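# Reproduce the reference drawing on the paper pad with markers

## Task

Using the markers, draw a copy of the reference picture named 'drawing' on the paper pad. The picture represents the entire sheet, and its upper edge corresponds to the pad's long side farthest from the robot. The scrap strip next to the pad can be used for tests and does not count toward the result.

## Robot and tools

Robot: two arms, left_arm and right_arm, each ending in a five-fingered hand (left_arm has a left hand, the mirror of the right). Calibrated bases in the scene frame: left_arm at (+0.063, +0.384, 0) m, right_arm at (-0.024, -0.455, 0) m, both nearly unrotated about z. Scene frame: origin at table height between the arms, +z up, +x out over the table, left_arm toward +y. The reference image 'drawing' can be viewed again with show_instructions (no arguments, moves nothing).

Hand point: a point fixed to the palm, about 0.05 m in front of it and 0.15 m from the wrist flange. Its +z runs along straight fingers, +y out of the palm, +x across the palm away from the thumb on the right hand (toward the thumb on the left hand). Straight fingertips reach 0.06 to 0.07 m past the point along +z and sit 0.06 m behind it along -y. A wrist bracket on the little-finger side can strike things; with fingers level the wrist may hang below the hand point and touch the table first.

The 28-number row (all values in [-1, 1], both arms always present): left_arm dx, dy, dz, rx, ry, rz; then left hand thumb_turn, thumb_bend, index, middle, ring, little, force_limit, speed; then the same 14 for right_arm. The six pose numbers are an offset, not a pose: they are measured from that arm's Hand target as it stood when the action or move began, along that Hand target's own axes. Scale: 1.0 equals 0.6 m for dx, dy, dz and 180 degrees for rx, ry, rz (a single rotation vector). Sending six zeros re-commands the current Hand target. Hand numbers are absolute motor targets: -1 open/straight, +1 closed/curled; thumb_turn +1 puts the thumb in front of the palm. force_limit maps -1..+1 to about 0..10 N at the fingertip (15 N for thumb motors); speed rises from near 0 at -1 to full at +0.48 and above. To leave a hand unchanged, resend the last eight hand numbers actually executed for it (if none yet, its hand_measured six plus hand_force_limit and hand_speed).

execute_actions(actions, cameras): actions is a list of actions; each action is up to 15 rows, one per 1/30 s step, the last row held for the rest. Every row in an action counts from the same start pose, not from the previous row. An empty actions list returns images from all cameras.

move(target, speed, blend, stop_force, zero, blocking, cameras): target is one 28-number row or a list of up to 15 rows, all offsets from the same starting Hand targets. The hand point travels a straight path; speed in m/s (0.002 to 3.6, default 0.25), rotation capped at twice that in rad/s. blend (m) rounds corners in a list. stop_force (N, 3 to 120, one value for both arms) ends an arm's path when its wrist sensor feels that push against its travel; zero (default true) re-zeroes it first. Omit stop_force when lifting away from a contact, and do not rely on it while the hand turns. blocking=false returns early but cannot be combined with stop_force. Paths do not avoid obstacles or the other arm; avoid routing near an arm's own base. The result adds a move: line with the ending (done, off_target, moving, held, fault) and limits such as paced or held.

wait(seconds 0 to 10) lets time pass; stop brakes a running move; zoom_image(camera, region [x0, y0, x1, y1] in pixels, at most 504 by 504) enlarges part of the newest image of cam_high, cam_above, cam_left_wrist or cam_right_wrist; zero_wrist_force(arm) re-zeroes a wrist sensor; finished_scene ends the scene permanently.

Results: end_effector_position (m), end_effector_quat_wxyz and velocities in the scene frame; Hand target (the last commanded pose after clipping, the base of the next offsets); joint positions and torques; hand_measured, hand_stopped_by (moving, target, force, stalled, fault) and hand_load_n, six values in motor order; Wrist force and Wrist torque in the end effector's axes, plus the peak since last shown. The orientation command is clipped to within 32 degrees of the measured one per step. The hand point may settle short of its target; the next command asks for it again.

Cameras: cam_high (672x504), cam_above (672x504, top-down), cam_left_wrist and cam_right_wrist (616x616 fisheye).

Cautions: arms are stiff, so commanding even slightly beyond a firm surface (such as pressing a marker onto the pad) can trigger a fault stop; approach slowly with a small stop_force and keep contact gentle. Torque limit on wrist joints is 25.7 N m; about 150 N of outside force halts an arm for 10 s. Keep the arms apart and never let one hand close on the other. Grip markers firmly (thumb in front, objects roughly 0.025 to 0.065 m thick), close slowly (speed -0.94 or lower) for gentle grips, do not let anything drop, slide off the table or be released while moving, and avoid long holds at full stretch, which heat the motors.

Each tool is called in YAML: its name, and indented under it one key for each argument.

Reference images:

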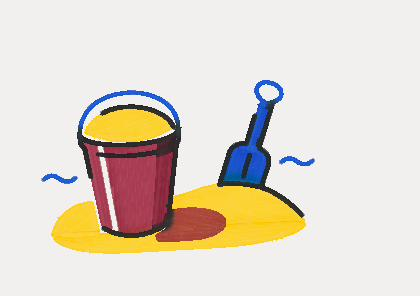

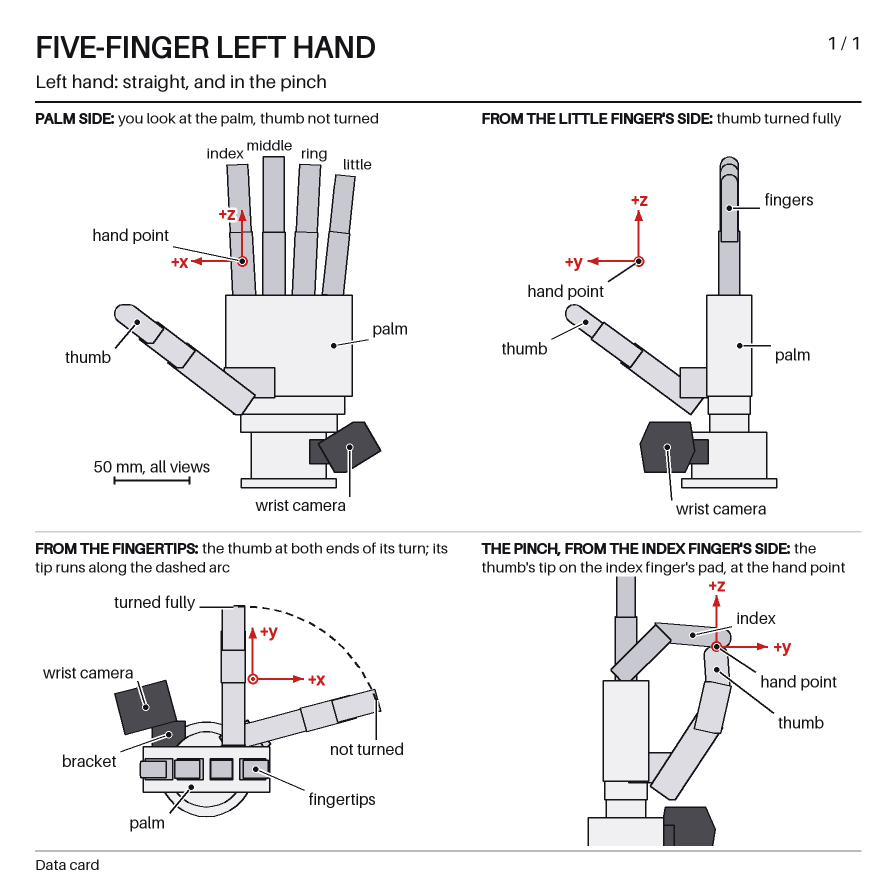

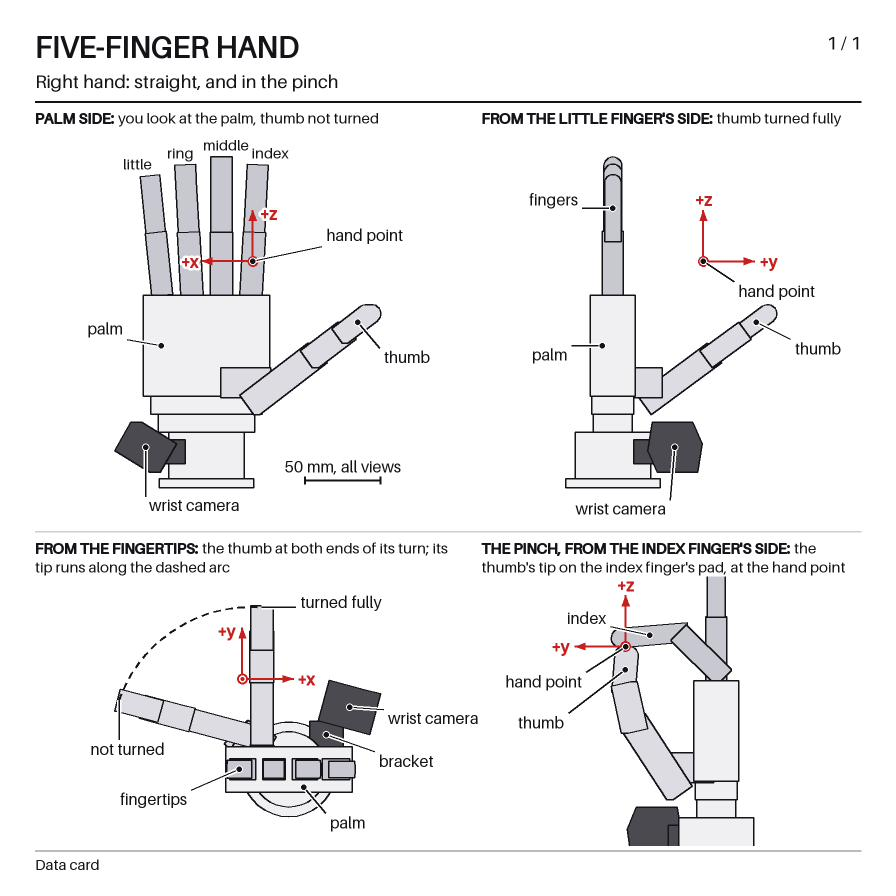

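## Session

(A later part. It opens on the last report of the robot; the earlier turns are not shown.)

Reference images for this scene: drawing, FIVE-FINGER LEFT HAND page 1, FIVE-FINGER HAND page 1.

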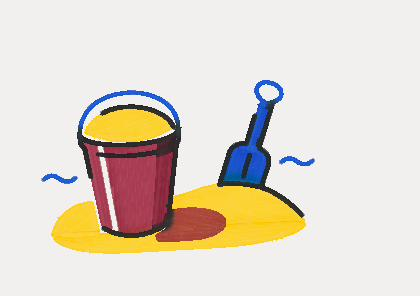

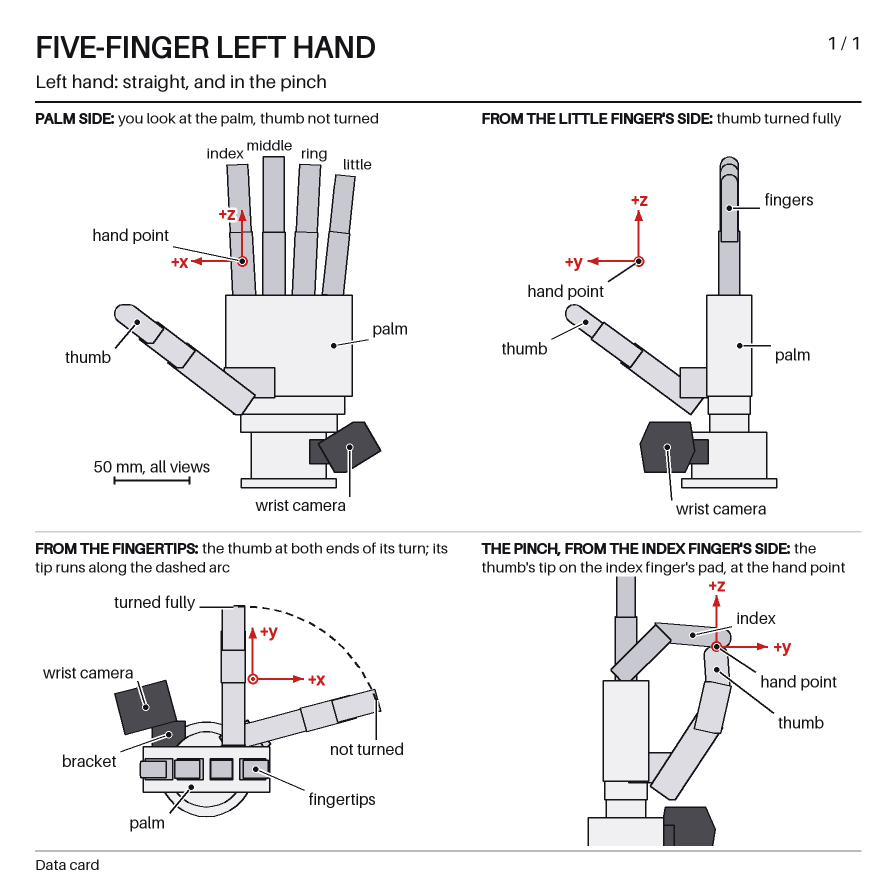

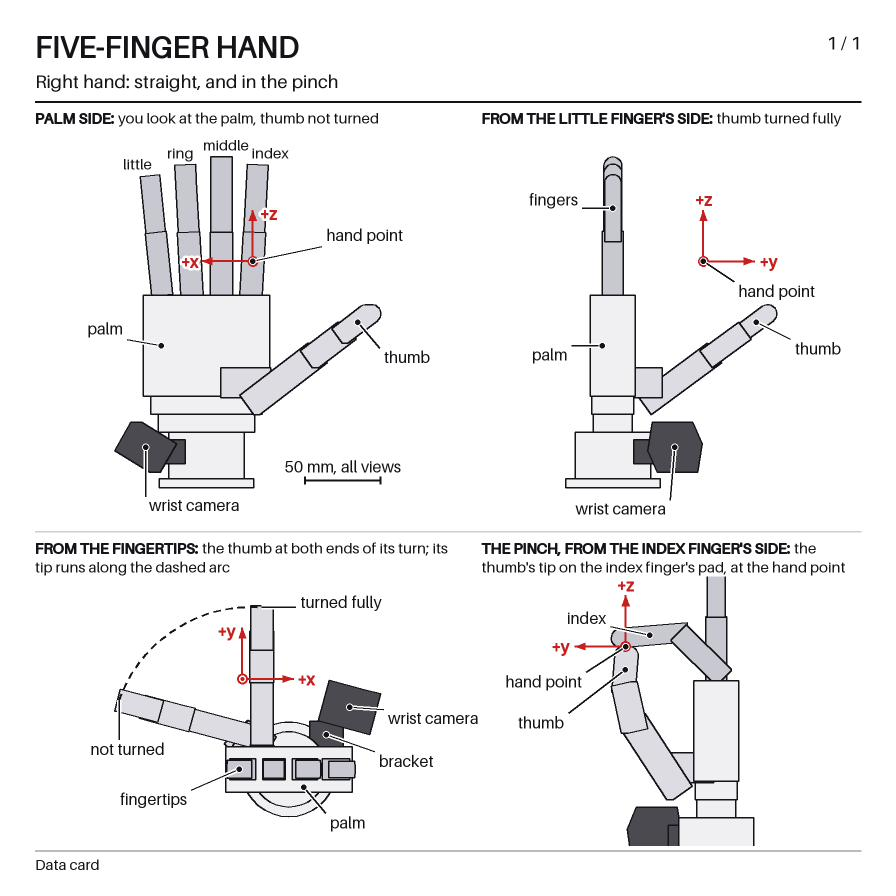

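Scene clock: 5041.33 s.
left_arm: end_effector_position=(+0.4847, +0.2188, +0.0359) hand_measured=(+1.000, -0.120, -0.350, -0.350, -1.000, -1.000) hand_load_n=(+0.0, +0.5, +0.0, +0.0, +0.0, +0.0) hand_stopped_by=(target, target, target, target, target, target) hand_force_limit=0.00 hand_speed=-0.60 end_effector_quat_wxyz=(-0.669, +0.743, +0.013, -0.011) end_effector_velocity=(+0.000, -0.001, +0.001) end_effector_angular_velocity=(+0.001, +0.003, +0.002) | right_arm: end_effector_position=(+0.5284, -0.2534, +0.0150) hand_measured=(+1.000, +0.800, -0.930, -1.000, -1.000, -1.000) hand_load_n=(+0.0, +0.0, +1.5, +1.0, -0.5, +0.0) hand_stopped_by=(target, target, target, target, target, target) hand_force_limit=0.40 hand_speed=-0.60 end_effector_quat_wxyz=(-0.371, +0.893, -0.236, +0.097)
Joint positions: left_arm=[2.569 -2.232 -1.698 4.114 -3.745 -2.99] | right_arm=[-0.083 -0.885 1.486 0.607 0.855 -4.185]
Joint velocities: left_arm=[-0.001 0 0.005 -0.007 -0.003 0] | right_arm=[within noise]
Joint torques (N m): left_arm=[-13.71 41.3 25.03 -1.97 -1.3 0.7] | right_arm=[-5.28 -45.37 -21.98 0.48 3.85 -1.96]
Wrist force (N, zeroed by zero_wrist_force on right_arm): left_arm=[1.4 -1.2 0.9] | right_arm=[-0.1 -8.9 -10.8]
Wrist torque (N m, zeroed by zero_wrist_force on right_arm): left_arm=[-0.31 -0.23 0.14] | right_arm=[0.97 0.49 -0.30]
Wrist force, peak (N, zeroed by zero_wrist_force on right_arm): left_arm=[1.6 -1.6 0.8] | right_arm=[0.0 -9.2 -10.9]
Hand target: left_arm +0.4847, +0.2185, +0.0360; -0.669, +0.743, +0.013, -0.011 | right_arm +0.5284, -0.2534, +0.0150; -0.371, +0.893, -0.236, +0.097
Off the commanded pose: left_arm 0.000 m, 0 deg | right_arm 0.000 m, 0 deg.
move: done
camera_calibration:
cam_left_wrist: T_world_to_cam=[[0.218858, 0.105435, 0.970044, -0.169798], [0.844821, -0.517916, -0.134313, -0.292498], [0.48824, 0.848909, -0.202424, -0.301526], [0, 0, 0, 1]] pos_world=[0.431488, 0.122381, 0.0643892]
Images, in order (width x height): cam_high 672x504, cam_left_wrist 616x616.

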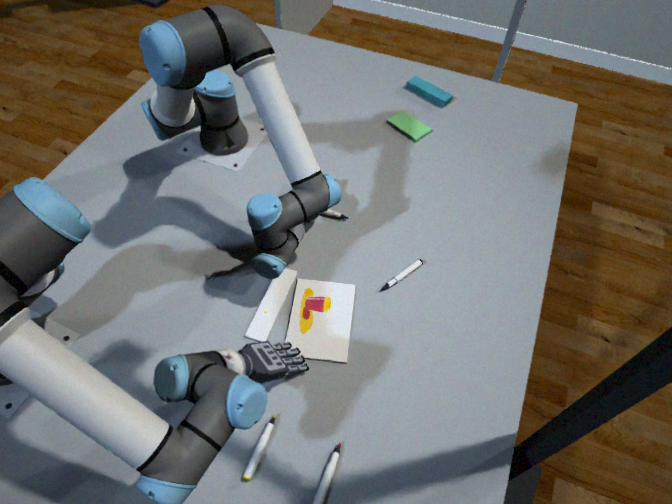

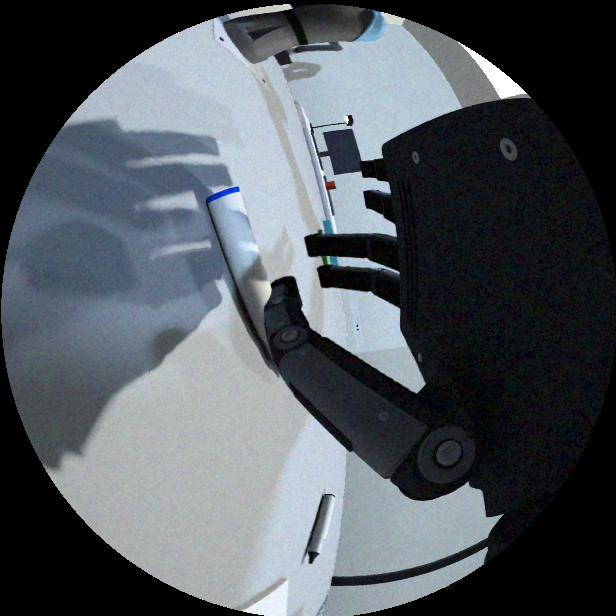

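move:
  target: [-0.001,0.0223,0.009,0,0,0,1,-0.12,-0.35,-0.35,-1,-1,0,-0.6,0,0,0,0,0,0,1,0.8,-0.93,-1,-1,-1,0.4,-0.6]
  speed: 0.03
  stop_force: 4
  cameras: ["cam_left_wrist"]

zoom_image:
  camera: "cam_left_wrist"
  region: [130, 150, 430, 450]

Scene clock: 5061.37 s.
left_arm: end_effector_position=(+0.4840, +0.2225, +0.0221) hand_measured=(+1.000, -0.120, -0.350, -0.350, -1.000, -1.000) hand_load_n=(+0.0, +0.0, +0.0, +0.0, +0.0, +0.0) hand_stopped_by=(target, target, target, target, target, target) hand_force_limit=0.00 hand_speed=-0.60 end_effector_quat_wxyz=(-0.669, +0.743, +0.013, -0.011) | right_arm: end_effector_position=(+0.5284, -0.2534, +0.0150) hand_measured=(+1.000, +0.800, -0.930, -1.000, -1.000, -1.000) hand_load_n=(+0.0, +0.0, +1.5, +1.0, +0.0, +0.0) hand_stopped_by=(target, target, target, target, target, target) hand_force_limit=0.40 hand_speed=-0.60 end_effector_quat_wxyz=(-0.371, +0.893, -0.236, +0.097)
Joint positions: left_arm=[2.575 -2.25 -1.713 4.149 -3.74 -2.988] | right_arm=[-0.083 -0.885 1.486 0.607 0.855 -4.185]
Joint torques (N m): left_arm=[-12.62 54.63 24.21 -2.26 -1.13 -0.14] | right_arm=[-5.63 -46.03 -21.5 0.66 3.82 -2]
Wrist force (N, zeroed by zero_wrist_force on right_arm): left_arm=[0.9 -1.2 0.7] | right_arm=[-0.1 -8.8 -10.7]
Wrist torque (N m, zeroed by zero_wrist_force on right_arm): left_arm=[-0.28 -0.16 0.10] | right_arm=[0.99 0.48 -0.29]
Wrist force, peak (N, zeroed by zero_wrist_force on right_arm): left_arm=[1.3 -1.7 0.9] | right_arm=[0.1 -9.3 -10.7]
Hand target: left_arm +0.4840, +0.2225, +0.0221; -0.669, +0.743, +0.013, -0.011 | right_arm +0.5284, -0.2534, +0.0150; -0.371, +0.893, -0.236, +0.097
Off the commanded pose: left_arm 0.000 m, 0 deg | right_arm 0.000 m, 0 deg.
move: done
camera_calibration:
cam_left_wrist: T_world_to_cam=[[0.218777, 0.105485, 0.970057, -0.156534], [0.844843, -0.517905, -0.13422, -0.291821], [0.488239, 0.84891, -0.202424, -0.307224], [0, 0, 0, 1]] pos_world=[0.430788, 0.126182, 0.0504892]
Images, in order (width x height): cam_left_wrist 616x616.

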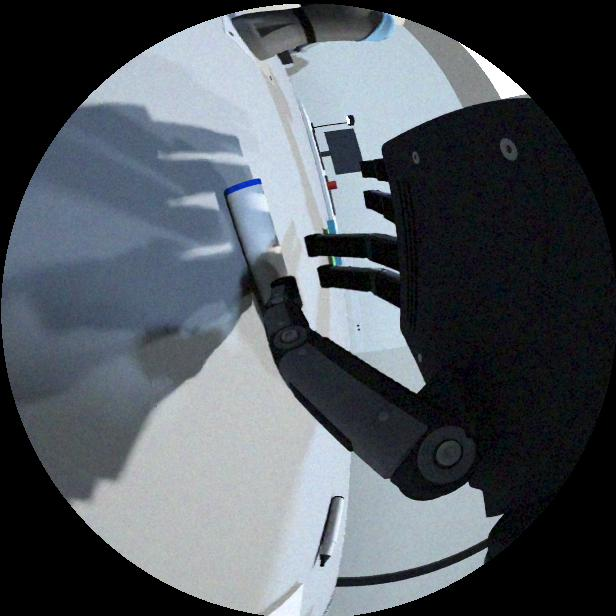

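Scaled by 1.680 from the camera's 616x616 image, which has a finer 880x880 frame.

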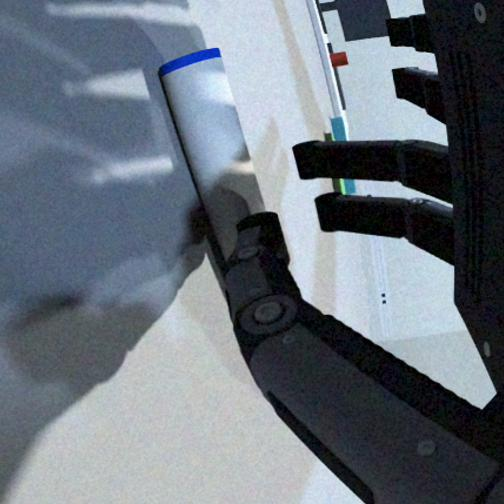

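move:
  target: [0,0.0249,0.0026,0,0,0,1,-0.12,-0.35,-0.35,-1,-1,0,-0.6,0,0,0,0,0,0,1,0.8,-0.93,-1,-1,-1,0.4,-0.6]
  speed: 0.008
  stop_force: 3
  cameras: ["cam_left_wrist"]

Scene clock: 5084.47 s.
left_arm: end_effector_position=(+0.4840, +0.2225, +0.0089) hand_measured=(+1.000, -0.120, -0.350, -0.350, -1.000, -1.000) hand_load_n=(+0.0, -2.5, +0.0, +0.0, +0.0, -0.5) hand_stopped_by=(target, target, target, target, target, target) hand_force_limit=0.00 hand_speed=-0.60 end_effector_quat_wxyz=(-0.669, +0.743, +0.013, -0.011) | right_arm: end_effector_position=(+0.5284, -0.2534, +0.0150) hand_measured=(+1.000, +0.800, -0.930, -1.000, -1.000, -1.000) hand_load_n=(+0.0, +0.0, +1.5, +0.5, +0.0, -0.5) hand_stopped_by=(target, target, target, target, target, target) hand_force_limit=0.40 hand_speed=-0.60 end_effector_quat_wxyz=(-0.371, +0.893, -0.236, +0.097)
Joint positions: left_arm=[2.574 -2.273 -1.716 4.175 -3.74 -2.988] | right_arm=[-0.083 -0.885 1.486 0.607 0.855 -4.185]
Joint torques (N m): left_arm=[-10.89 54.77 9.15 -2.03 -0.59 -0.58] | right_arm=[-4.53 -46.67 -21.76 0.6 3.76 -2]
Wrist force (N, zeroed by zero_wrist_force on right_arm): left_arm=[1.5 -3.7 0.4] | right_arm=[0.2 -9.1 -10.6]
Wrist torque (N m, zeroed by zero_wrist_force on right_arm): left_arm=[-0.39 -0.26 0.18] | right_arm=[0.94 0.44 -0.29]
Wrist force, peak (N, zeroed by zero_wrist_force on right_arm): left_arm=[1.5 -6.7 -2.7] | right_arm=[0.0 -9.2 -10.8]
Hand target: left_arm +0.4840, +0.2225, +0.0089; -0.669, +0.743, +0.013, -0.011 (not the last commanded pose) | right_arm +0.5284, -0.2534, +0.0150; -0.371, +0.893, -0.236, +0.097
Off the commanded pose: left_arm 0.002 m, 0 deg | right_arm 0.000 m, 0 deg.
move: contact (left_arm)
camera_calibration:
cam_left_wrist: T_world_to_cam=[[0.218775, 0.105461, 0.97006, -0.143725], [0.844799, -0.517978, -0.134213, -0.293565], [0.488315, 0.848868, -0.202414, -0.309924], [0, 0, 0, 1]] pos_world=[0.430788, 0.126182, 0.0372892]
Images, in order (width x height): cam_left_wrist 616x616.

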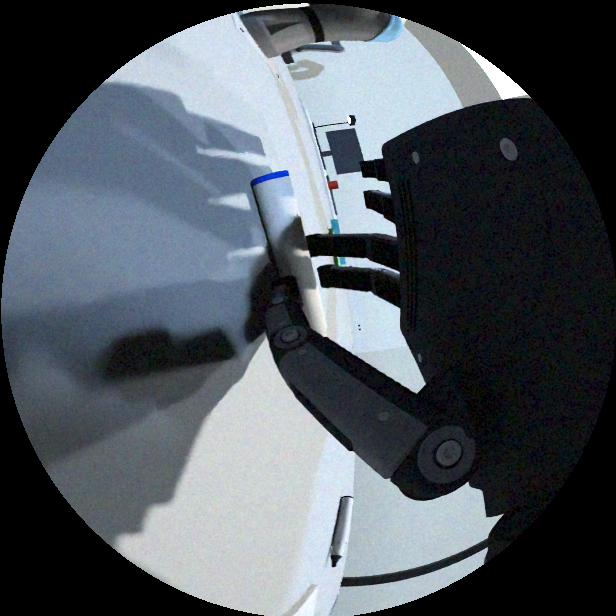

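move:
  target: [0,-0.0032,-0.0003,0,0,0,1,-0.12,-0.35,-0.35,-1,-1,0,-0.6,0,0,0,0,0,0,1,0.8,-0.93,-1,-1,-1,0.4,-0.6]
  speed: 0.008

move:
  target: [0,0,0,0,0,0,1,-0.12,0.35,0.35,-1,-1,0.0,-0.92,0,0,0,0,0,0,1,0.8,-0.93,-1,-1,-1,0.4,-0.6]
  speed: 0.01
  cameras: ["cam_left_wrist"]

Scene clock: 5096.87 s.
left_arm: end_effector_position=(+0.4840, +0.2225, +0.0109) hand_measured=(+1.000, -0.120, -0.350, -0.350, -1.000, -1.000) hand_load_n=(+0.0, +0.0, +0.0, +0.0, +0.0, +0.0) hand_stopped_by=(target, target, target, target, target, target) hand_force_limit=0.00 hand_speed=-0.60 end_effector_quat_wxyz=(-0.669, +0.743, +0.013, -0.011) | right_arm: end_effector_position=(+0.5284, -0.2534, +0.0150) hand_measured=(+1.000, +0.800, -0.930, -1.000, -1.000, -1.000) hand_load_n=(+0.0, +0.0, +1.5, +1.0, +0.0, +0.0) hand_stopped_by=(target, target, target, target, target, target) hand_force_limit=0.40 hand_speed=-0.60 end_effector_quat_wxyz=(-0.371, +0.893, -0.236, +0.097)
Joint positions: left_arm=[2.574 -2.27 -1.716 4.171 -3.74 -2.988] | right_arm=[-0.083 -0.885 1.486 0.607 0.855 -4.185]
Joint torques (N m): left_arm=[-6.28 50 23.52 -1.53 0.89 -0.31] | right_arm=[-5.04 -45.57 -21.14 0.49 3.97 -1.91]
Wrist force (N, zeroed by zero_wrist_force on right_arm): left_arm=[1.1 -1.1 0.7] | right_arm=[-0.1 -9.2 -10.5]
Wrist torque (N m, zeroed by zero_wrist_force on right_arm): left_arm=[-0.27 -0.21 0.11] | right_arm=[0.91 0.48 -0.31]
Wrist force, peak (N, zeroed by zero_wrist_force on right_arm): left_arm=[1.5 -3.7 0.3] | right_arm=[0.2 -9.1 -10.9]
Hand target: left_arm +0.4840, +0.2225, +0.0108; -0.669, +0.743, +0.013, -0.011 | right_arm +0.5284, -0.2534, +0.0150; -0.371, +0.893, -0.236, +0.097
Off the commanded pose: left_arm 0.000 m, 0 deg | right_arm 0.000 m, 0 deg.
move: done

Scene clock: 5098.67 s.
left_arm: end_effector_position=(+0.4840, +0.2225, +0.0108) hand_measured=(+1.000, -0.120, -0.008, -0.038, -1.000, -1.000) hand_load_n=(-3.0, +1.5, +7.0, +5.5, +0.0, +0.0) hand_stopped_by=(target, target, force, force, target, target) hand_force_limit=0.00 hand_speed=-0.92 end_effector_quat_wxyz=(-0.669, +0.743, +0.013, -0.011) | right_arm: end_effector_position=(+0.5284, -0.2534, +0.0150) hand_measured=(+1.000, +0.800, -0.930, -1.000, -1.000, -1.000) hand_load_n=(+0.0, +0.0, +2.0, +1.0, +0.0, +0.0) hand_stopped_by=(target, target, target, target, target, target) hand_force_limit=0.40 hand_speed=-0.60 end_effector_quat_wxyz=(-0.371, +0.893, -0.236, +0.097)
Joint positions: left_arm=[2.574 -2.27 -1.716 4.171 -3.74 -2.988] | right_arm=[-0.083 -0.885 1.486 0.607 0.855 -4.185]
Joint torques (N m): left_arm=[9.49 31.04 21.39 1.18 1.18 1.24] | right_arm=[-5.09 -45.76 -20.92 0.73 3.77 -1.86]
Wrist force (N, zeroed by zero_wrist_force on right_arm): left_arm=[1.3 -10.8 2.2] | right_arm=[0.1 -9.2 -10.5]
Wrist torque (N m, zeroed by zero_wrist_force on right_arm): left_arm=[-0.44 -0.23 0.28] | right_arm=[0.90 0.45 -0.30]
Wrist force, peak (N, zeroed by zero_wrist_force on right_arm): left_arm=[1.1 -11.4 2.9] | right_arm=[-0.2 -9.1 -11.0]
Hand target: left_arm +0.4840, +0.2225, +0.0108; -0.669, +0.743, +0.013, -0.011 | right_arm +0.5284, -0.2534, +0.0150; -0.371, +0.893, -0.236, +0.097
Off the commanded pose: left_arm 0.000 m, 0 deg | right_arm 0.000 m, 0 deg.
move: done
camera_calibration:
cam_left_wrist: T_world_to_cam=[[0.218775, 0.105461, 0.97006, -0.145569], [0.844799, -0.517978, -0.134213, -0.29331], [0.488315, 0.848868, -0.202414, -0.309539], [0, 0, 0, 1]] pos_world=[0.430788, 0.126182, 0.0391892]
Images, in order (width x height): cam_left_wrist 616x616.

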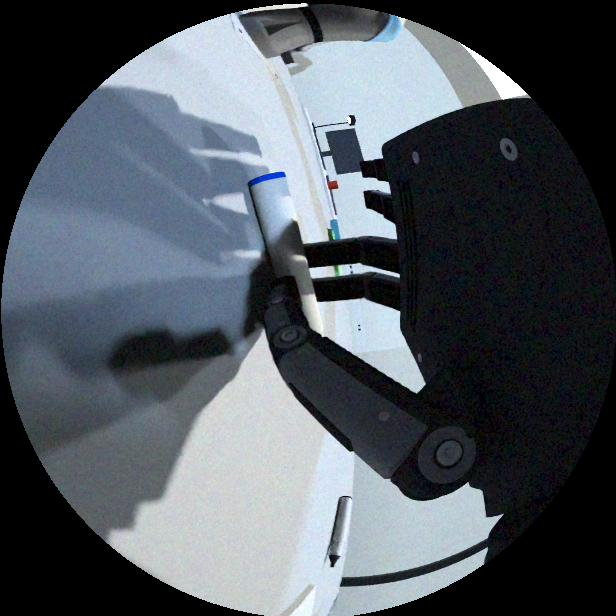

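move:
  target: [0,-0.01,-0.001,0,0,0,1,-0.12,0.35,0.35,-1,-1,0.0,-0.92,0,0,0,0,0,0,1,0.8,-0.93,-1,-1,-1,0.4,-0.6]
  speed: 0.01
  cameras: ["cam_left_wrist"]

Scene clock: 5116.03 s.
left_arm: end_effector_position=(+0.4840, +0.2225, +0.0170) hand_measured=(+1.000, -0.120, -0.008, -0.038, -1.000, -1.000) hand_load_n=(-2.0, +3.0, +5.0, +0.5, +0.0, +0.0) hand_stopped_by=(target, target, force, force, target, target) hand_force_limit=0.00 hand_speed=-0.92 end_effector_quat_wxyz=(-0.669, +0.743, +0.013, -0.011) | right_arm: end_effector_position=(+0.5284, -0.2534, +0.0150) hand_measured=(+1.000, +0.800, -0.930, -1.000, -1.000, -1.000) hand_load_n=(+0.0, +0.0, +1.5, +1.0, +0.0, +0.0) hand_stopped_by=(target, target, target, target, target, target) hand_force_limit=0.40 hand_speed=-0.60 end_effector_quat_wxyz=(-0.371, +0.893, -0.236, +0.097)
Joint positions: left_arm=[2.575 -2.259 -1.714 4.159 -3.74 -2.988] | right_arm=[-0.083 -0.885 1.486 0.607 0.855 -4.185]
Joint torques (N m): left_arm=[11.55 42.79 23.26 -0.55 0.93 1.55] | right_arm=[-5.29 -46 -21.6 0.71 3.81 -1.93]
Wrist force (N, zeroed by zero_wrist_force on right_arm): left_arm=[1.2 -1.0 0.9] | right_arm=[0.0 -8.9 -10.6]
Wrist torque (N m, zeroed by zero_wrist_force on right_arm): left_arm=[-0.29 -0.20 0.11] | right_arm=[0.96 0.46 -0.29]
Wrist force, peak (N, zeroed by zero_wrist_force on right_arm): left_arm=[1.2 -11.1 2.3] | right_arm=[0.1 -9.3 -10.8]
Hand target: left_arm +0.4840, +0.2225, +0.0169; -0.669, +0.743, +0.013, -0.011 | right_arm +0.5284, -0.2534, +0.0150; -0.371, +0.893, -0.236, +0.097
Off the commanded pose: left_arm 0.000 m, 0 deg | right_arm 0.000 m, 0 deg.
move: done
camera_calibration:
cam_left_wrist: T_world_to_cam=[[0.218775, 0.105461, 0.97006, -0.151583], [0.844799, -0.517978, -0.134213, -0.292478], [0.488315, 0.848868, -0.202414, -0.308284], [0, 0, 0, 1]] pos_world=[0.430788, 0.126182, 0.0453892]
Images, in order (width x height): cam_left_wrist 616x616.

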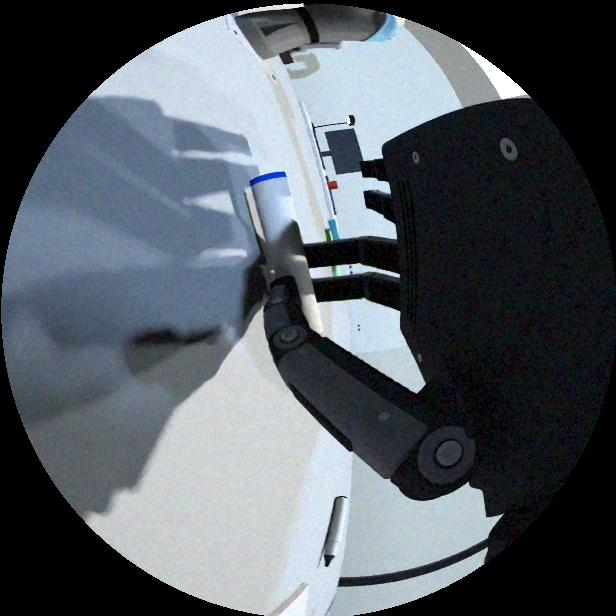

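move:
  target: [0,0,0,0,0,0,1,-0.12,0.37,0.37,-1,-1,0.4,-0.94,0,0,0,0,0,0,1,0.8,-0.93,-1,-1,-1,0.4,-0.6]
  speed: 0.01
  cameras: ["cam_left_wrist"]

zoom_image:
  camera: "cam_left_wrist"
  region: [200, 150, 450, 400]

Scene clock: 5127.00 s.
left_arm: end_effector_position=(+0.4840, +0.2225, +0.0169) hand_measured=(+1.000, -0.122, +0.000, -0.012, -1.000, -1.000) hand_load_n=(+0.5, +9.5, +7.5, +7.0, +0.0, +0.0) hand_stopped_by=(target, target, force, force, target, target) hand_force_limit=0.40 hand_speed=-0.94 end_effector_quat_wxyz=(-0.669, +0.743, +0.013, -0.011) | right_arm: end_effector_position=(+0.5284, -0.2534, +0.0150) hand_measured=(+1.000, +0.800, -0.930, -1.000, -1.000, -1.000) hand_load_n=(+0.0, +0.0, +2.0, +1.0, +0.0, +0.0) hand_stopped_by=(target, target, target, target, target, target) hand_force_limit=0.40 hand_speed=-0.60 end_effector_quat_wxyz=(-0.371, +0.893, -0.236, +0.097)
Joint positions: left_arm=[2.575 -2.259 -1.714 4.16 -3.739 -2.988] | right_arm=[-0.083 -0.885 1.486 0.607 0.855 -4.185]
Joint torques (N m): left_arm=[10.37 30.82 4.29 1.47 1.42 -0.49] | right_arm=[-4.77 -45.16 -21.65 0.51 3.87 -2.08]
Wrist force (N, zeroed by zero_wrist_force on right_arm): left_arm=[1.2 -0.8 0.7] | right_arm=[0.0 -8.8 -10.8]
Wrist torque (N m, zeroed by zero_wrist_force on right_arm): left_arm=[-0.24 -0.22 0.11] | right_arm=[0.99 0.47 -0.29]
Wrist force, peak (N, zeroed by zero_wrist_force on right_arm): left_arm=[1.3 -1.1 1.2] | right_arm=[0.0 -9.2 -10.9]
Hand target: left_arm +0.4840, +0.2225, +0.0169; -0.669, +0.743, +0.013, -0.011 | right_arm +0.5284, -0.2534, +0.0150; -0.371, +0.893, -0.236, +0.097
Off the commanded pose: left_arm 0.000 m, 0 deg | right_arm 0.000 m, 0 deg.
move: done
camera_calibration:
cam_left_wrist: T_world_to_cam=[[0.218775, 0.105461, 0.97006, -0.151486], [0.844799, -0.517978, -0.134213, -0.292492], [0.488315, 0.848868, -0.202414, -0.308305], [0, 0, 0, 1]] pos_world=[0.430788, 0.126182, 0.0452892]
Images, in order (width x height): cam_left_wrist 616x616.

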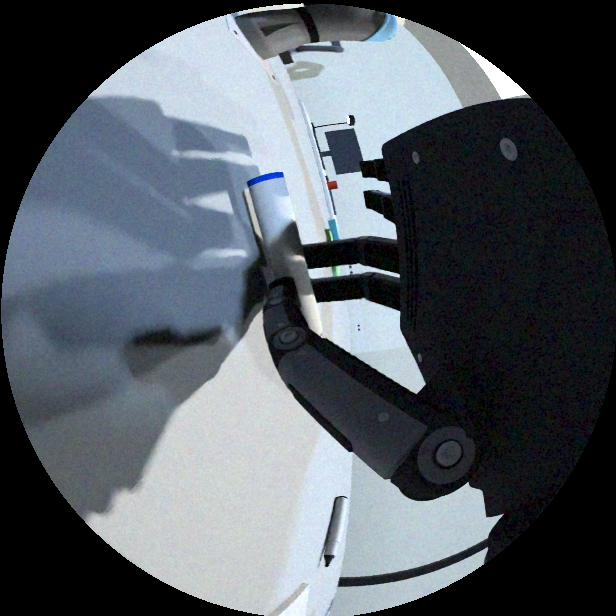

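Scaled by 2.016 from the camera's 616x616 image, which has a finer 880x880 frame.

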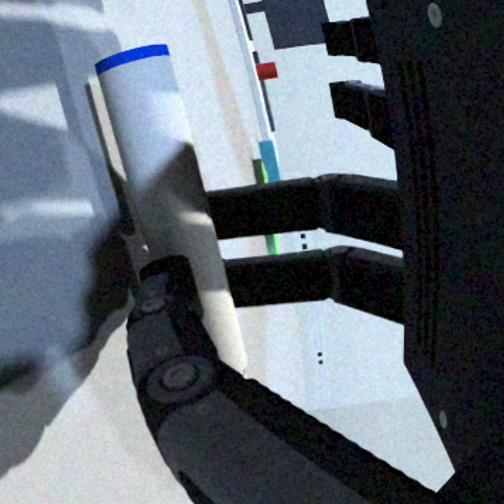

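move:
  target: [-0.0001,-0.2186,-0.0426,0.0333,0,0,1,-0.12,0.37,0.37,-1,-1,0.4,-0.94,0,0,0,0,0,0,1,0.8,-0.93,-1,-1,-1,0.4,-0.6]
  speed: 0.08

move:
  target: [0.0839,-0.15,0.2299,0,0.1761,0,1,-0.12,0.37,0.37,-1,-1,0.4,-0.94,0,0,0,0,0,0,1,0.8,-0.93,-1,-1,-1,0.4,-0.6]
  speed: 0.12

Scene clock: 5206.93 s.
left_arm: end_effector_position=(+0.4842, +0.2107, +0.1500) hand_measured=(+1.000, -0.122, +0.000, -0.012, -1.000, -1.000) hand_load_n=(+0.5, +9.5, +7.5, +7.0, +0.0, -0.5) hand_stopped_by=(target, target, force, force, target, target) hand_force_limit=0.40 hand_speed=-0.94 end_effector_quat_wxyz=(+0.707, -0.707, -0.012, +0.011) | right_arm: end_effector_position=(+0.5284, -0.2534, +0.0150) hand_measured=(+1.000, +0.800, -0.930, -1.000, -1.000, -1.000) hand_load_n=(+0.0, +0.0, +1.5, +1.0, +0.0, +0.0) hand_stopped_by=(target, target, target, target, target, target) hand_force_limit=0.40 hand_speed=-0.60 end_effector_quat_wxyz=(-0.371, +0.893, -0.236, +0.097)
Joint positions: left_arm=[2.546 -2.155 -1.543 3.698 -3.76 -3.143] | right_arm=[-0.083 -0.885 1.486 0.607 0.855 -4.185]
Joint torques (N m): left_arm=[2.36 30.87 3.61 -1.27 1.05 1.31] | right_arm=[-5.22 -45.92 -21.19 0.37 3.8 -1.93]
Wrist force (N, zeroed by zero_wrist_force on right_arm): left_arm=[1.5 -0.9 1.0] | right_arm=[0.0 -8.9 -10.6]
Wrist torque (N m, zeroed by zero_wrist_force on right_arm): left_arm=[-0.26 -0.24 0.22] | right_arm=[0.96 0.46 -0.29]
Wrist force, peak (N, zeroed by zero_wrist_force on right_arm): left_arm=[1.7 -2.1 1.1] | right_arm=[0.0 -9.2 -10.8]
Hand target: left_arm +0.4842, +0.2108, +0.1500; +0.707, -0.707, -0.012, +0.011 | right_arm +0.5284, -0.2534, +0.0150; -0.371, +0.893, -0.236, +0.097
Off the commanded pose: left_arm 0.000 m, 0 deg | right_arm 0.000 m, 0 deg.
move: done

Scene clock: 5209.70 s.
left_arm: end_effector_position=(+0.5298, +0.3503, +0.2400) hand_measured=(+1.000, -0.122, +0.000, -0.012, -1.000, -1.000) hand_load_n=(+0.0, +9.5, +7.5, +7.0, +0.0, +0.0) hand_stopped_by=(target, target, force, force, target, target) hand_force_limit=0.40 hand_speed=-0.94 end_effector_quat_wxyz=(+0.684, -0.683, +0.182, -0.182) | right_arm: end_effector_position=(+0.5284, -0.2534, +0.0150) hand_measured=(+1.000, +0.800, -0.930, -1.000, -1.000, -1.000) hand_load_n=(+0.0, +0.0, +2.0, +1.0, +0.0, +0.0) hand_stopped_by=(target, target, target, target, target, target) hand_force_limit=0.40 hand_speed=-0.60 end_effector_quat_wxyz=(-0.371, +0.893, -0.236, +0.097)
Joint positions: left_arm=[2.835 -1.632 -2.006 3.642 -2.918 -3.138] | right_arm=[-0.083 -0.885 1.486 0.607 0.855 -4.185]
Joint torques (N m): left_arm=[-10.41 18.68 28.38 2.18 1.53 -1.03] | right_arm=[-4.91 -45.6 -21.04 0.51 3.77 -1.94]
Wrist force (N, zeroed by zero_wrist_force on right_arm): left_arm=[2.1 -0.8 1.1] | right_arm=[-0.1 -8.9 -10.3]
Wrist torque (N m, zeroed by zero_wrist_force on right_arm): left_arm=[-0.30 -0.35 0.18] | right_arm=[0.94 0.48 -0.31]
Wrist force, peak (N, zeroed by zero_wrist_force on right_arm): left_arm=[2.4 -0.6 1.6] | right_arm=[-0.1 -9.2 -10.7]
Hand target: left_arm +0.5299, +0.3503, +0.2401; +0.684, -0.683, +0.182, -0.182 | right_arm +0.5284, -0.2534, +0.0150; -0.371, +0.893, -0.236, +0.097
Off the commanded pose: left_arm 0.000 m, 0 deg | right_arm 0.000 m, 0 deg.
move: done

move:
  target: [0.3363,0,-0.2512,0,0.3333,0,1,-0.12,0.37,0.37,-1,-1,0.4,-0.94,0,0,0,0,0,0,1,0.8,-0.93,-1,-1,-1,0.4,-0.6]
  speed: 0.15
  cameras: ["cam_high","cam_left_wrist"]

Scene clock: 5222.33 s.
left_arm: end_effector_position=(+0.6302, +0.1193, +0.2400) hand_measured=(+1.000, -0.122, +0.000, -0.012, -1.000, -1.000) hand_load_n=(+0.5, +9.5, +7.5, +7.0, +0.0, +0.0) hand_stopped_by=(target, target, force, force, target, target) hand_force_limit=0.40 hand_speed=-0.94 end_effector_quat_wxyz=(+0.501, -0.501, +0.499, -0.499) | right_arm: end_effector_position=(+0.5284, -0.2534, +0.0150) hand_measured=(+1.000, +0.800, -0.930, -1.000, -1.000, -1.000) hand_load_n=(+0.0, +0.0, +1.5, +0.5, +0.0, +0.0) hand_stopped_by=(target, target, target, target, target, target) hand_force_limit=0.40 hand_speed=-0.60 end_effector_quat_wxyz=(-0.371, +0.893, -0.236, +0.097)
Joint positions: left_arm=[2.838 -1.634 -2.004 3.639 -1.868 -3.141] | right_arm=[-0.083 -0.885 1.486 0.607 0.855 -4.185]
Joint torques (N m): left_arm=[-13.46 35.54 7.51 0.35 1.28 -1.15] | right_arm=[-4.68 -45.4 -21.06 0.4 3.78 -1.92]
Wrist force (N, zeroed by zero_wrist_force on right_arm): left_arm=[2.4 -0.9 0.8] | right_arm=[-0.3 -9.0 -10.6]
Wrist torque (N m, zeroed by zero_wrist_force on right_arm): left_arm=[-0.29 -0.43 0.33] | right_arm=[0.96 0.51 -0.32]
Wrist force, peak (N, zeroed by zero_wrist_force on right_arm): left_arm=[2.5 -1.0 1.2] | right_arm=[-0.1 -9.3 -10.8]
Hand target: left_arm +0.6301, +0.1192, +0.2400; +0.501, -0.501, +0.499, -0.499 | right_arm +0.5284, -0.2534, +0.0150; -0.371, +0.893, -0.236, +0.097
Off the commanded pose: left_arm 0.000 m, 0 deg | right_arm 0.000 m, 0 deg.
move: done
camera_calibration:
cam_left_wrist: T_world_to_cam=[[-0.00301551, -0.223367, 0.97473, -0.211154], [-0.525204, -0.82912, -0.191625, 0.474811], [0.850971, -0.51251, -0.114813, -0.334073], [0, 0, 0, 1]] pos_world=[0.533023, 0.175294, 0.258448]
Images, in order (width x height): cam_high 672x504, cam_left_wrist 616x616.

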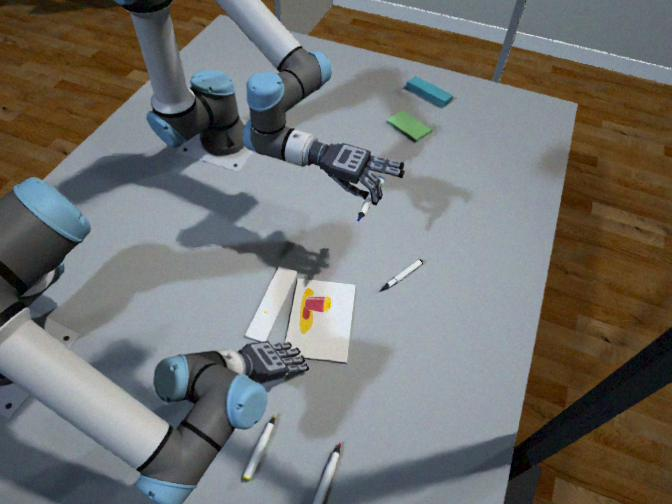

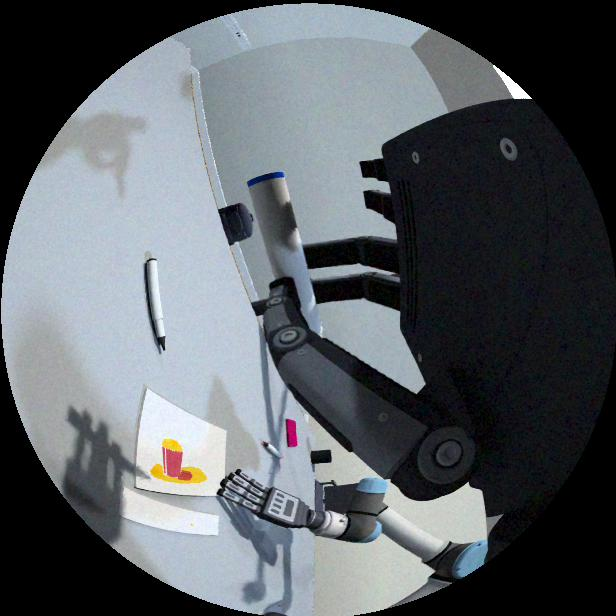

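move:
  target: [0.1983,0,-0.0585,0.1281,0.1281,0.4880,1,-0.12,0.37,0.37,-0.25,-0.25,0.4,-0.94,0,0,0,0,0,0,1,0.8,-0.93,-1,-1,-1,0.4,-0.6]
  speed: 0.15
  cameras: ["cam_high","cam_above","cam_left_wrist"]

Scene clock: 5246.40 s.
left_arm: end_effector_position=(+0.5954, -0.0001, +0.2399) hand_measured=(+1.000, -0.122, +0.000, -0.012, -0.250, -0.250) hand_load_n=(+0.5, +9.5, +7.5, +7.0, +0.0, +0.0) hand_stopped_by=(target, target, force, force, target, target) hand_force_limit=0.40 hand_speed=-0.94 end_effector_quat_wxyz=(+0.684, +0.179, +0.684, -0.178) | right_arm: end_effector_position=(+0.5284, -0.2534, +0.0150) hand_measured=(+1.000, +0.800, -0.930, -1.000, -1.000, -1.000) hand_load_n=(+0.0, +0.0, +2.0, +1.0, +0.0, +0.0) hand_stopped_by=(target, target, target, target, target, target) hand_force_limit=0.40 hand_speed=-0.60 end_effector_quat_wxyz=(-0.371, +0.893, -0.236, +0.097)
Joint positions: left_arm=[2.616 -1.742 -1.967 3.71 -1.576 -1.57] | right_arm=[-0.083 -0.885 1.486 0.607 0.855 -4.185]
Joint torques (N m): left_arm=[11.43 38.12 6.34 3.48 -1.42 1.12] | right_arm=[-4.89 -46.76 -21.18 0.51 3.87 -1.9]
Wrist force (N, zeroed by zero_wrist_force on right_arm): left_arm=[-0.6 1.1 0.3] | right_arm=[-0.2 -9.1 -10.6]
Wrist torque (N m, zeroed by zero_wrist_force on right_arm): left_arm=[0.15 0.20 -0.18] | right_arm=[0.94 0.50 -0.31]
Wrist force, peak (N, zeroed by zero_wrist_force on right_arm): left_arm=[2.5 -1.0 1.0] | right_arm=[-0.1 -9.0 -10.9]
Hand target: left_arm +0.5954, +0.0001, +0.2399; +0.684, +0.179, +0.684, -0.178 | right_arm +0.5284, -0.2534, +0.0150; -0.371, +0.893, -0.236, +0.097
Off the commanded pose: left_arm 0.000 m, 0 deg | right_arm 0.000 m, 0 deg.
move: done
camera_calibration:
cam_left_wrist: T_world_to_cam=[[-0.478621, -0.8491, -0.2235, 0.332732], [-0.367737, 0.425003, -0.827129, 0.416289], [0.797303, -0.313692, -0.515661, -0.237555], [0, 0, 0, 1]] pos_world=[0.501741, 0.0310793, 0.296192]
Images, in order (width x height): cam_high 672x504, cam_above 672x504, cam_left_wrist 616x616.

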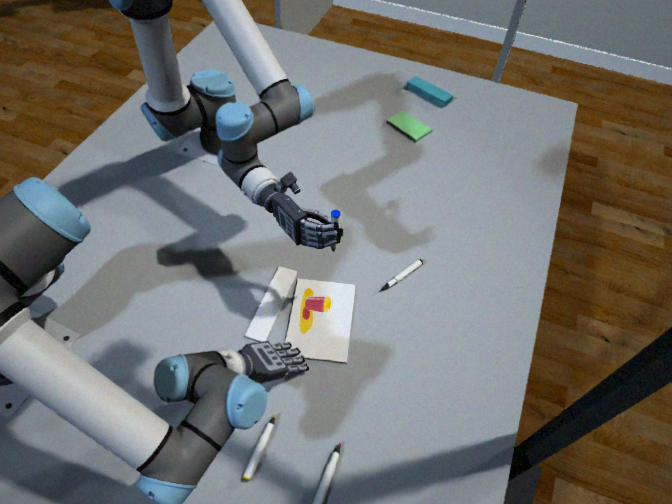

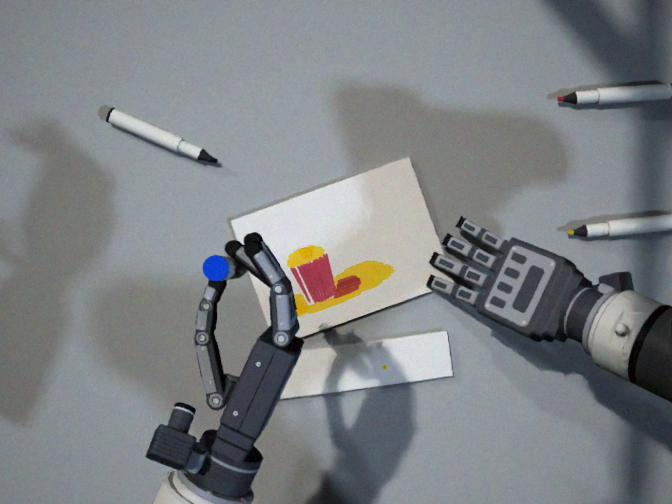

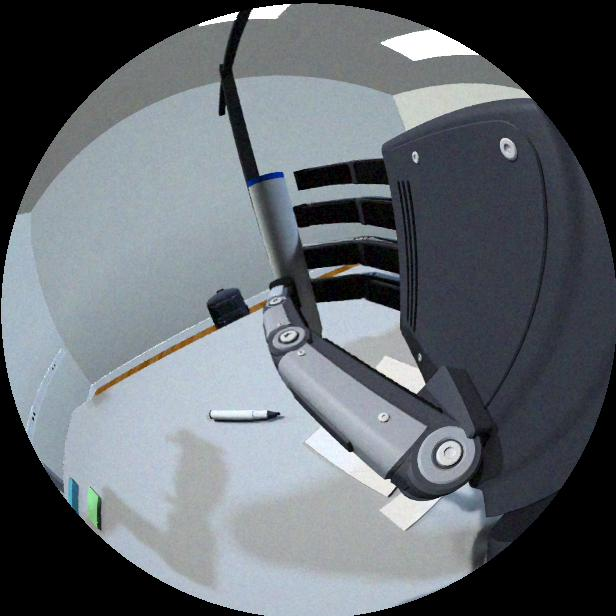

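move:
  target: [0.2332,-0.1748,-0.1367,0,0,0,1,-0.12,0.37,0.37,-0.25,-0.25,0.4,-0.94,0,0,0,0,0,0,1,0.8,-0.93,-1,-1,-1,0.4,-0.6]
  speed: 0.12
  cameras: ["cam_above","cam_high"]

Scene clock: 5284.60 s.
left_arm: end_effector_position=(+0.4727, -0.0514, +0.0998) hand_measured=(+1.000, -0.122, +0.000, -0.012, -0.250, -0.250) hand_load_n=(+0.5, +9.5, +7.5, +7.0, +0.0, +0.0) hand_stopped_by=(target, target, force, force, target, target) hand_force_limit=0.40 hand_speed=-0.94 end_effector_quat_wxyz=(+0.684, +0.179, +0.684, -0.178) | right_arm: end_effector_position=(+0.5284, -0.2534, +0.0150) hand_measured=(+1.000, +0.800, -0.930, -1.000, -1.000, -1.000) hand_load_n=(+0.0, +0.0, +2.0, +1.0, +0.0, +0.0) hand_stopped_by=(target, target, target, target, target, target) hand_force_limit=0.40 hand_speed=-0.60 end_effector_quat_wxyz=(-0.371, +0.893, -0.236, +0.097)
Joint positions: left_arm=[2.317 -1.956 -2.168 4.124 -1.875 -1.57] | right_arm=[-0.083 -0.885 1.486 0.607 0.855 -4.185]
Joint torques (N m): left_arm=[9.7 37.28 23.34 1.04 0.27 1.57] | right_arm=[-4.64 -45.81 -21.43 0.48 3.78 -1.9]
Wrist force (N, zeroed by zero_wrist_force on right_arm): left_arm=[-0.2 1.1 0.1] | right_arm=[0.0 -9.0 -10.5]
Wrist torque (N m, zeroed by zero_wrist_force on right_arm): left_arm=[0.23 0.12 -0.14] | right_arm=[0.94 0.46 -0.31]
Wrist force, peak (N, zeroed by zero_wrist_force on right_arm): left_arm=[-1.8 1.8 1.0] | right_arm=[0.1 -9.2 -10.9]
Hand target: left_arm +0.4727, -0.0514, +0.0999; +0.684, +0.179, +0.684, -0.178 | right_arm +0.5284, -0.2534, +0.0150; -0.371, +0.893, -0.236, +0.097
Off the commanded pose: left_arm 0.000 m, 0 deg | right_arm 0.000 m, 0 deg.
move: done
Images, in order (width x height): cam_high 672x504, cam_above 672x504.

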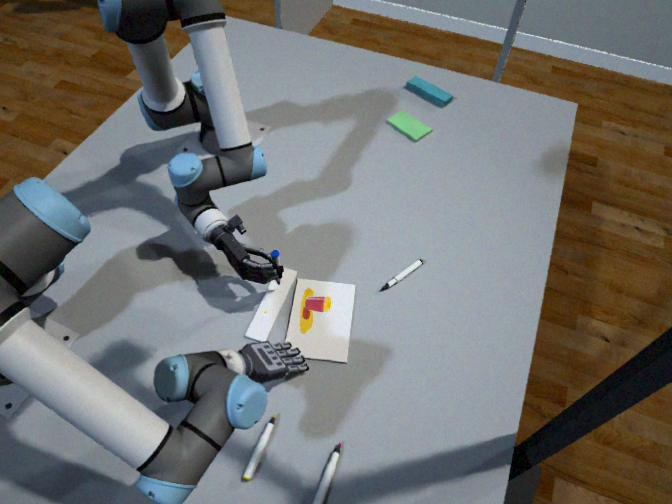

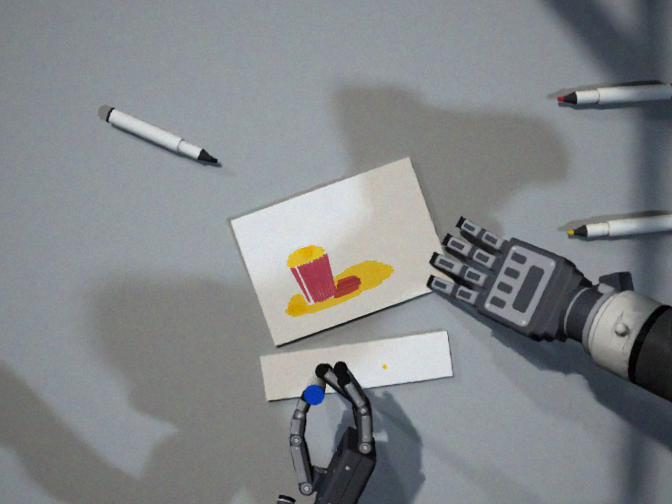

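move:
  target: [0.0667,0,0,0,0,0,1,-0.12,0.37,0.37,-0.25,-0.25,0.4,-0.94,0,0,0,0,0,0,1,0.8,-0.93,-1,-1,-1,0.4,-0.6]
  speed: 0.008
  stop_force: 3

move:
  target: [-0.04,0,0,0,0,0,1,-0.12,0.37,0.37,-0.25,-0.25,0.4,-0.94,0,0,0,0,0,0,1,0.8,-0.93,-1,-1,-1,0.4,-0.6]
  speed: 0.05

Scene clock: 5330.13 s.
left_arm: end_effector_position=(+0.4728, -0.0513, +0.0720) hand_measured=(+1.000, -0.122, +0.000, -0.012, -0.250, -0.250) hand_load_n=(-0.5, +9.5, +7.0, +7.5, +0.0, +0.0) hand_stopped_by=(target, target, force, force, target, target) hand_force_limit=0.40 hand_speed=-0.94 end_effector_quat_wxyz=(+0.684, +0.179, +0.684, -0.178) | right_arm: end_effector_position=(+0.5284, -0.2534, +0.0150) hand_measured=(+1.000, +0.800, -0.930, -1.000, -1.000, -1.000) hand_load_n=(+0.0, +0.0, +1.5, +1.0, +0.0, +0.0) hand_stopped_by=(target, target, target, target, target, target) hand_force_limit=0.40 hand_speed=-0.60 end_effector_quat_wxyz=(-0.371, +0.893, -0.236, +0.097)
Joint positions: left_arm=[2.318 -2.024 -2.179 4.203 -1.875 -1.57] | right_arm=[-0.083 -0.885 1.486 0.607 0.855 -4.185]
Joint torques (N m): left_arm=[11.83 41.78 14.45 -0.94 1.44 -0.24] | right_arm=[-3.74 -45.08 -21.54 0.5 3.73 -1.83]
Wrist force (N, zeroed by zero_wrist_force on right_arm): left_arm=[-3.5 1.1 0.5] | right_arm=[0.0 -9.2 -10.9]
Wrist torque (N m, zeroed by zero_wrist_force on right_arm): left_arm=[0.17 0.16 -0.17] | right_arm=[0.93 0.49 -0.31]
Wrist force, peak (N, zeroed by zero_wrist_force on right_arm): left_arm=[-5.6 0.8 0.2] | right_arm=[0.0 -9.2 -10.9]
Hand target: left_arm +0.4728, -0.0514, +0.0720; +0.684, +0.179, +0.684, -0.178 (not the last commanded pose) | right_arm +0.5284, -0.2534, +0.0150; -0.371, +0.893, -0.236, +0.097
Off the commanded pose: left_arm 0.012 m, 0 deg | right_arm 0.000 m, 0 deg.
move: contact (left_arm)

Scene clock: 5330.93 s.
left_arm: end_effector_position=(+0.4728, -0.0514, +0.0962) hand_measured=(+1.000, -0.122, +0.000, -0.012, -0.250, -0.250) hand_load_n=(+0.5, +9.5, +7.5, +7.0, +0.0, +0.0) hand_stopped_by=(target, target, force, force, target, target) hand_force_limit=0.40 hand_speed=-0.94 end_effector_quat_wxyz=(+0.685, +0.178, +0.684, -0.178) end_effector_velocity=(+0.000, +0.000, -0.001) end_effector_angular_velocity=(-0.002, -0.002, +0.000) | right_arm: end_effector_position=(+0.5284, -0.2534, +0.0150) hand_measured=(+1.000, +0.800, -0.930, -1.000, -1.000, -1.000) hand_load_n=(+0.0, +0.0, +2.0, +1.0, +0.0, +0.0) hand_stopped_by=(target, target, target, target, target, target) hand_force_limit=0.40 hand_speed=-0.60 end_effector_quat_wxyz=(-0.371, +0.893, -0.236, +0.097)
Joint positions: left_arm=[2.318 -1.965 -2.169 4.135 -1.875 -1.57] | right_arm=[-0.083 -0.885 1.486 0.607 0.855 -4.185]
Joint velocities: left_arm=[0 -0.003 0 0.005 0 0] | right_arm=[within noise]
Joint torques (N m): left_arm=[0 17.64 9.75 3.23 -0.9 0.29] | right_arm=[-4.01 -45.03 -21.86 0.41 3.72 -1.72]
Wrist force (N, zeroed by zero_wrist_force on right_arm): left_arm=[-0.8 0.8 0.1] | right_arm=[-0.2 -9.3 -10.5]
Wrist torque (N m, zeroed by zero_wrist_force on right_arm): left_arm=[0.18 0.21 -0.19] | right_arm=[0.90 0.49 -0.32]
Wrist force, peak (N, zeroed by zero_wrist_force on right_arm): left_arm=[-3.4 1.2 0.6] | right_arm=[-0.2 -9.3 -10.6]
Hand target: left_arm +0.4728, -0.0514, +0.0960; +0.684, +0.179, +0.684, -0.178 | right_arm +0.5284, -0.2534, +0.0150; -0.371, +0.893, -0.236, +0.097
Off the commanded pose: left_arm 0.000 m, 0 deg | right_arm 0.000 m, 0 deg.
move: done


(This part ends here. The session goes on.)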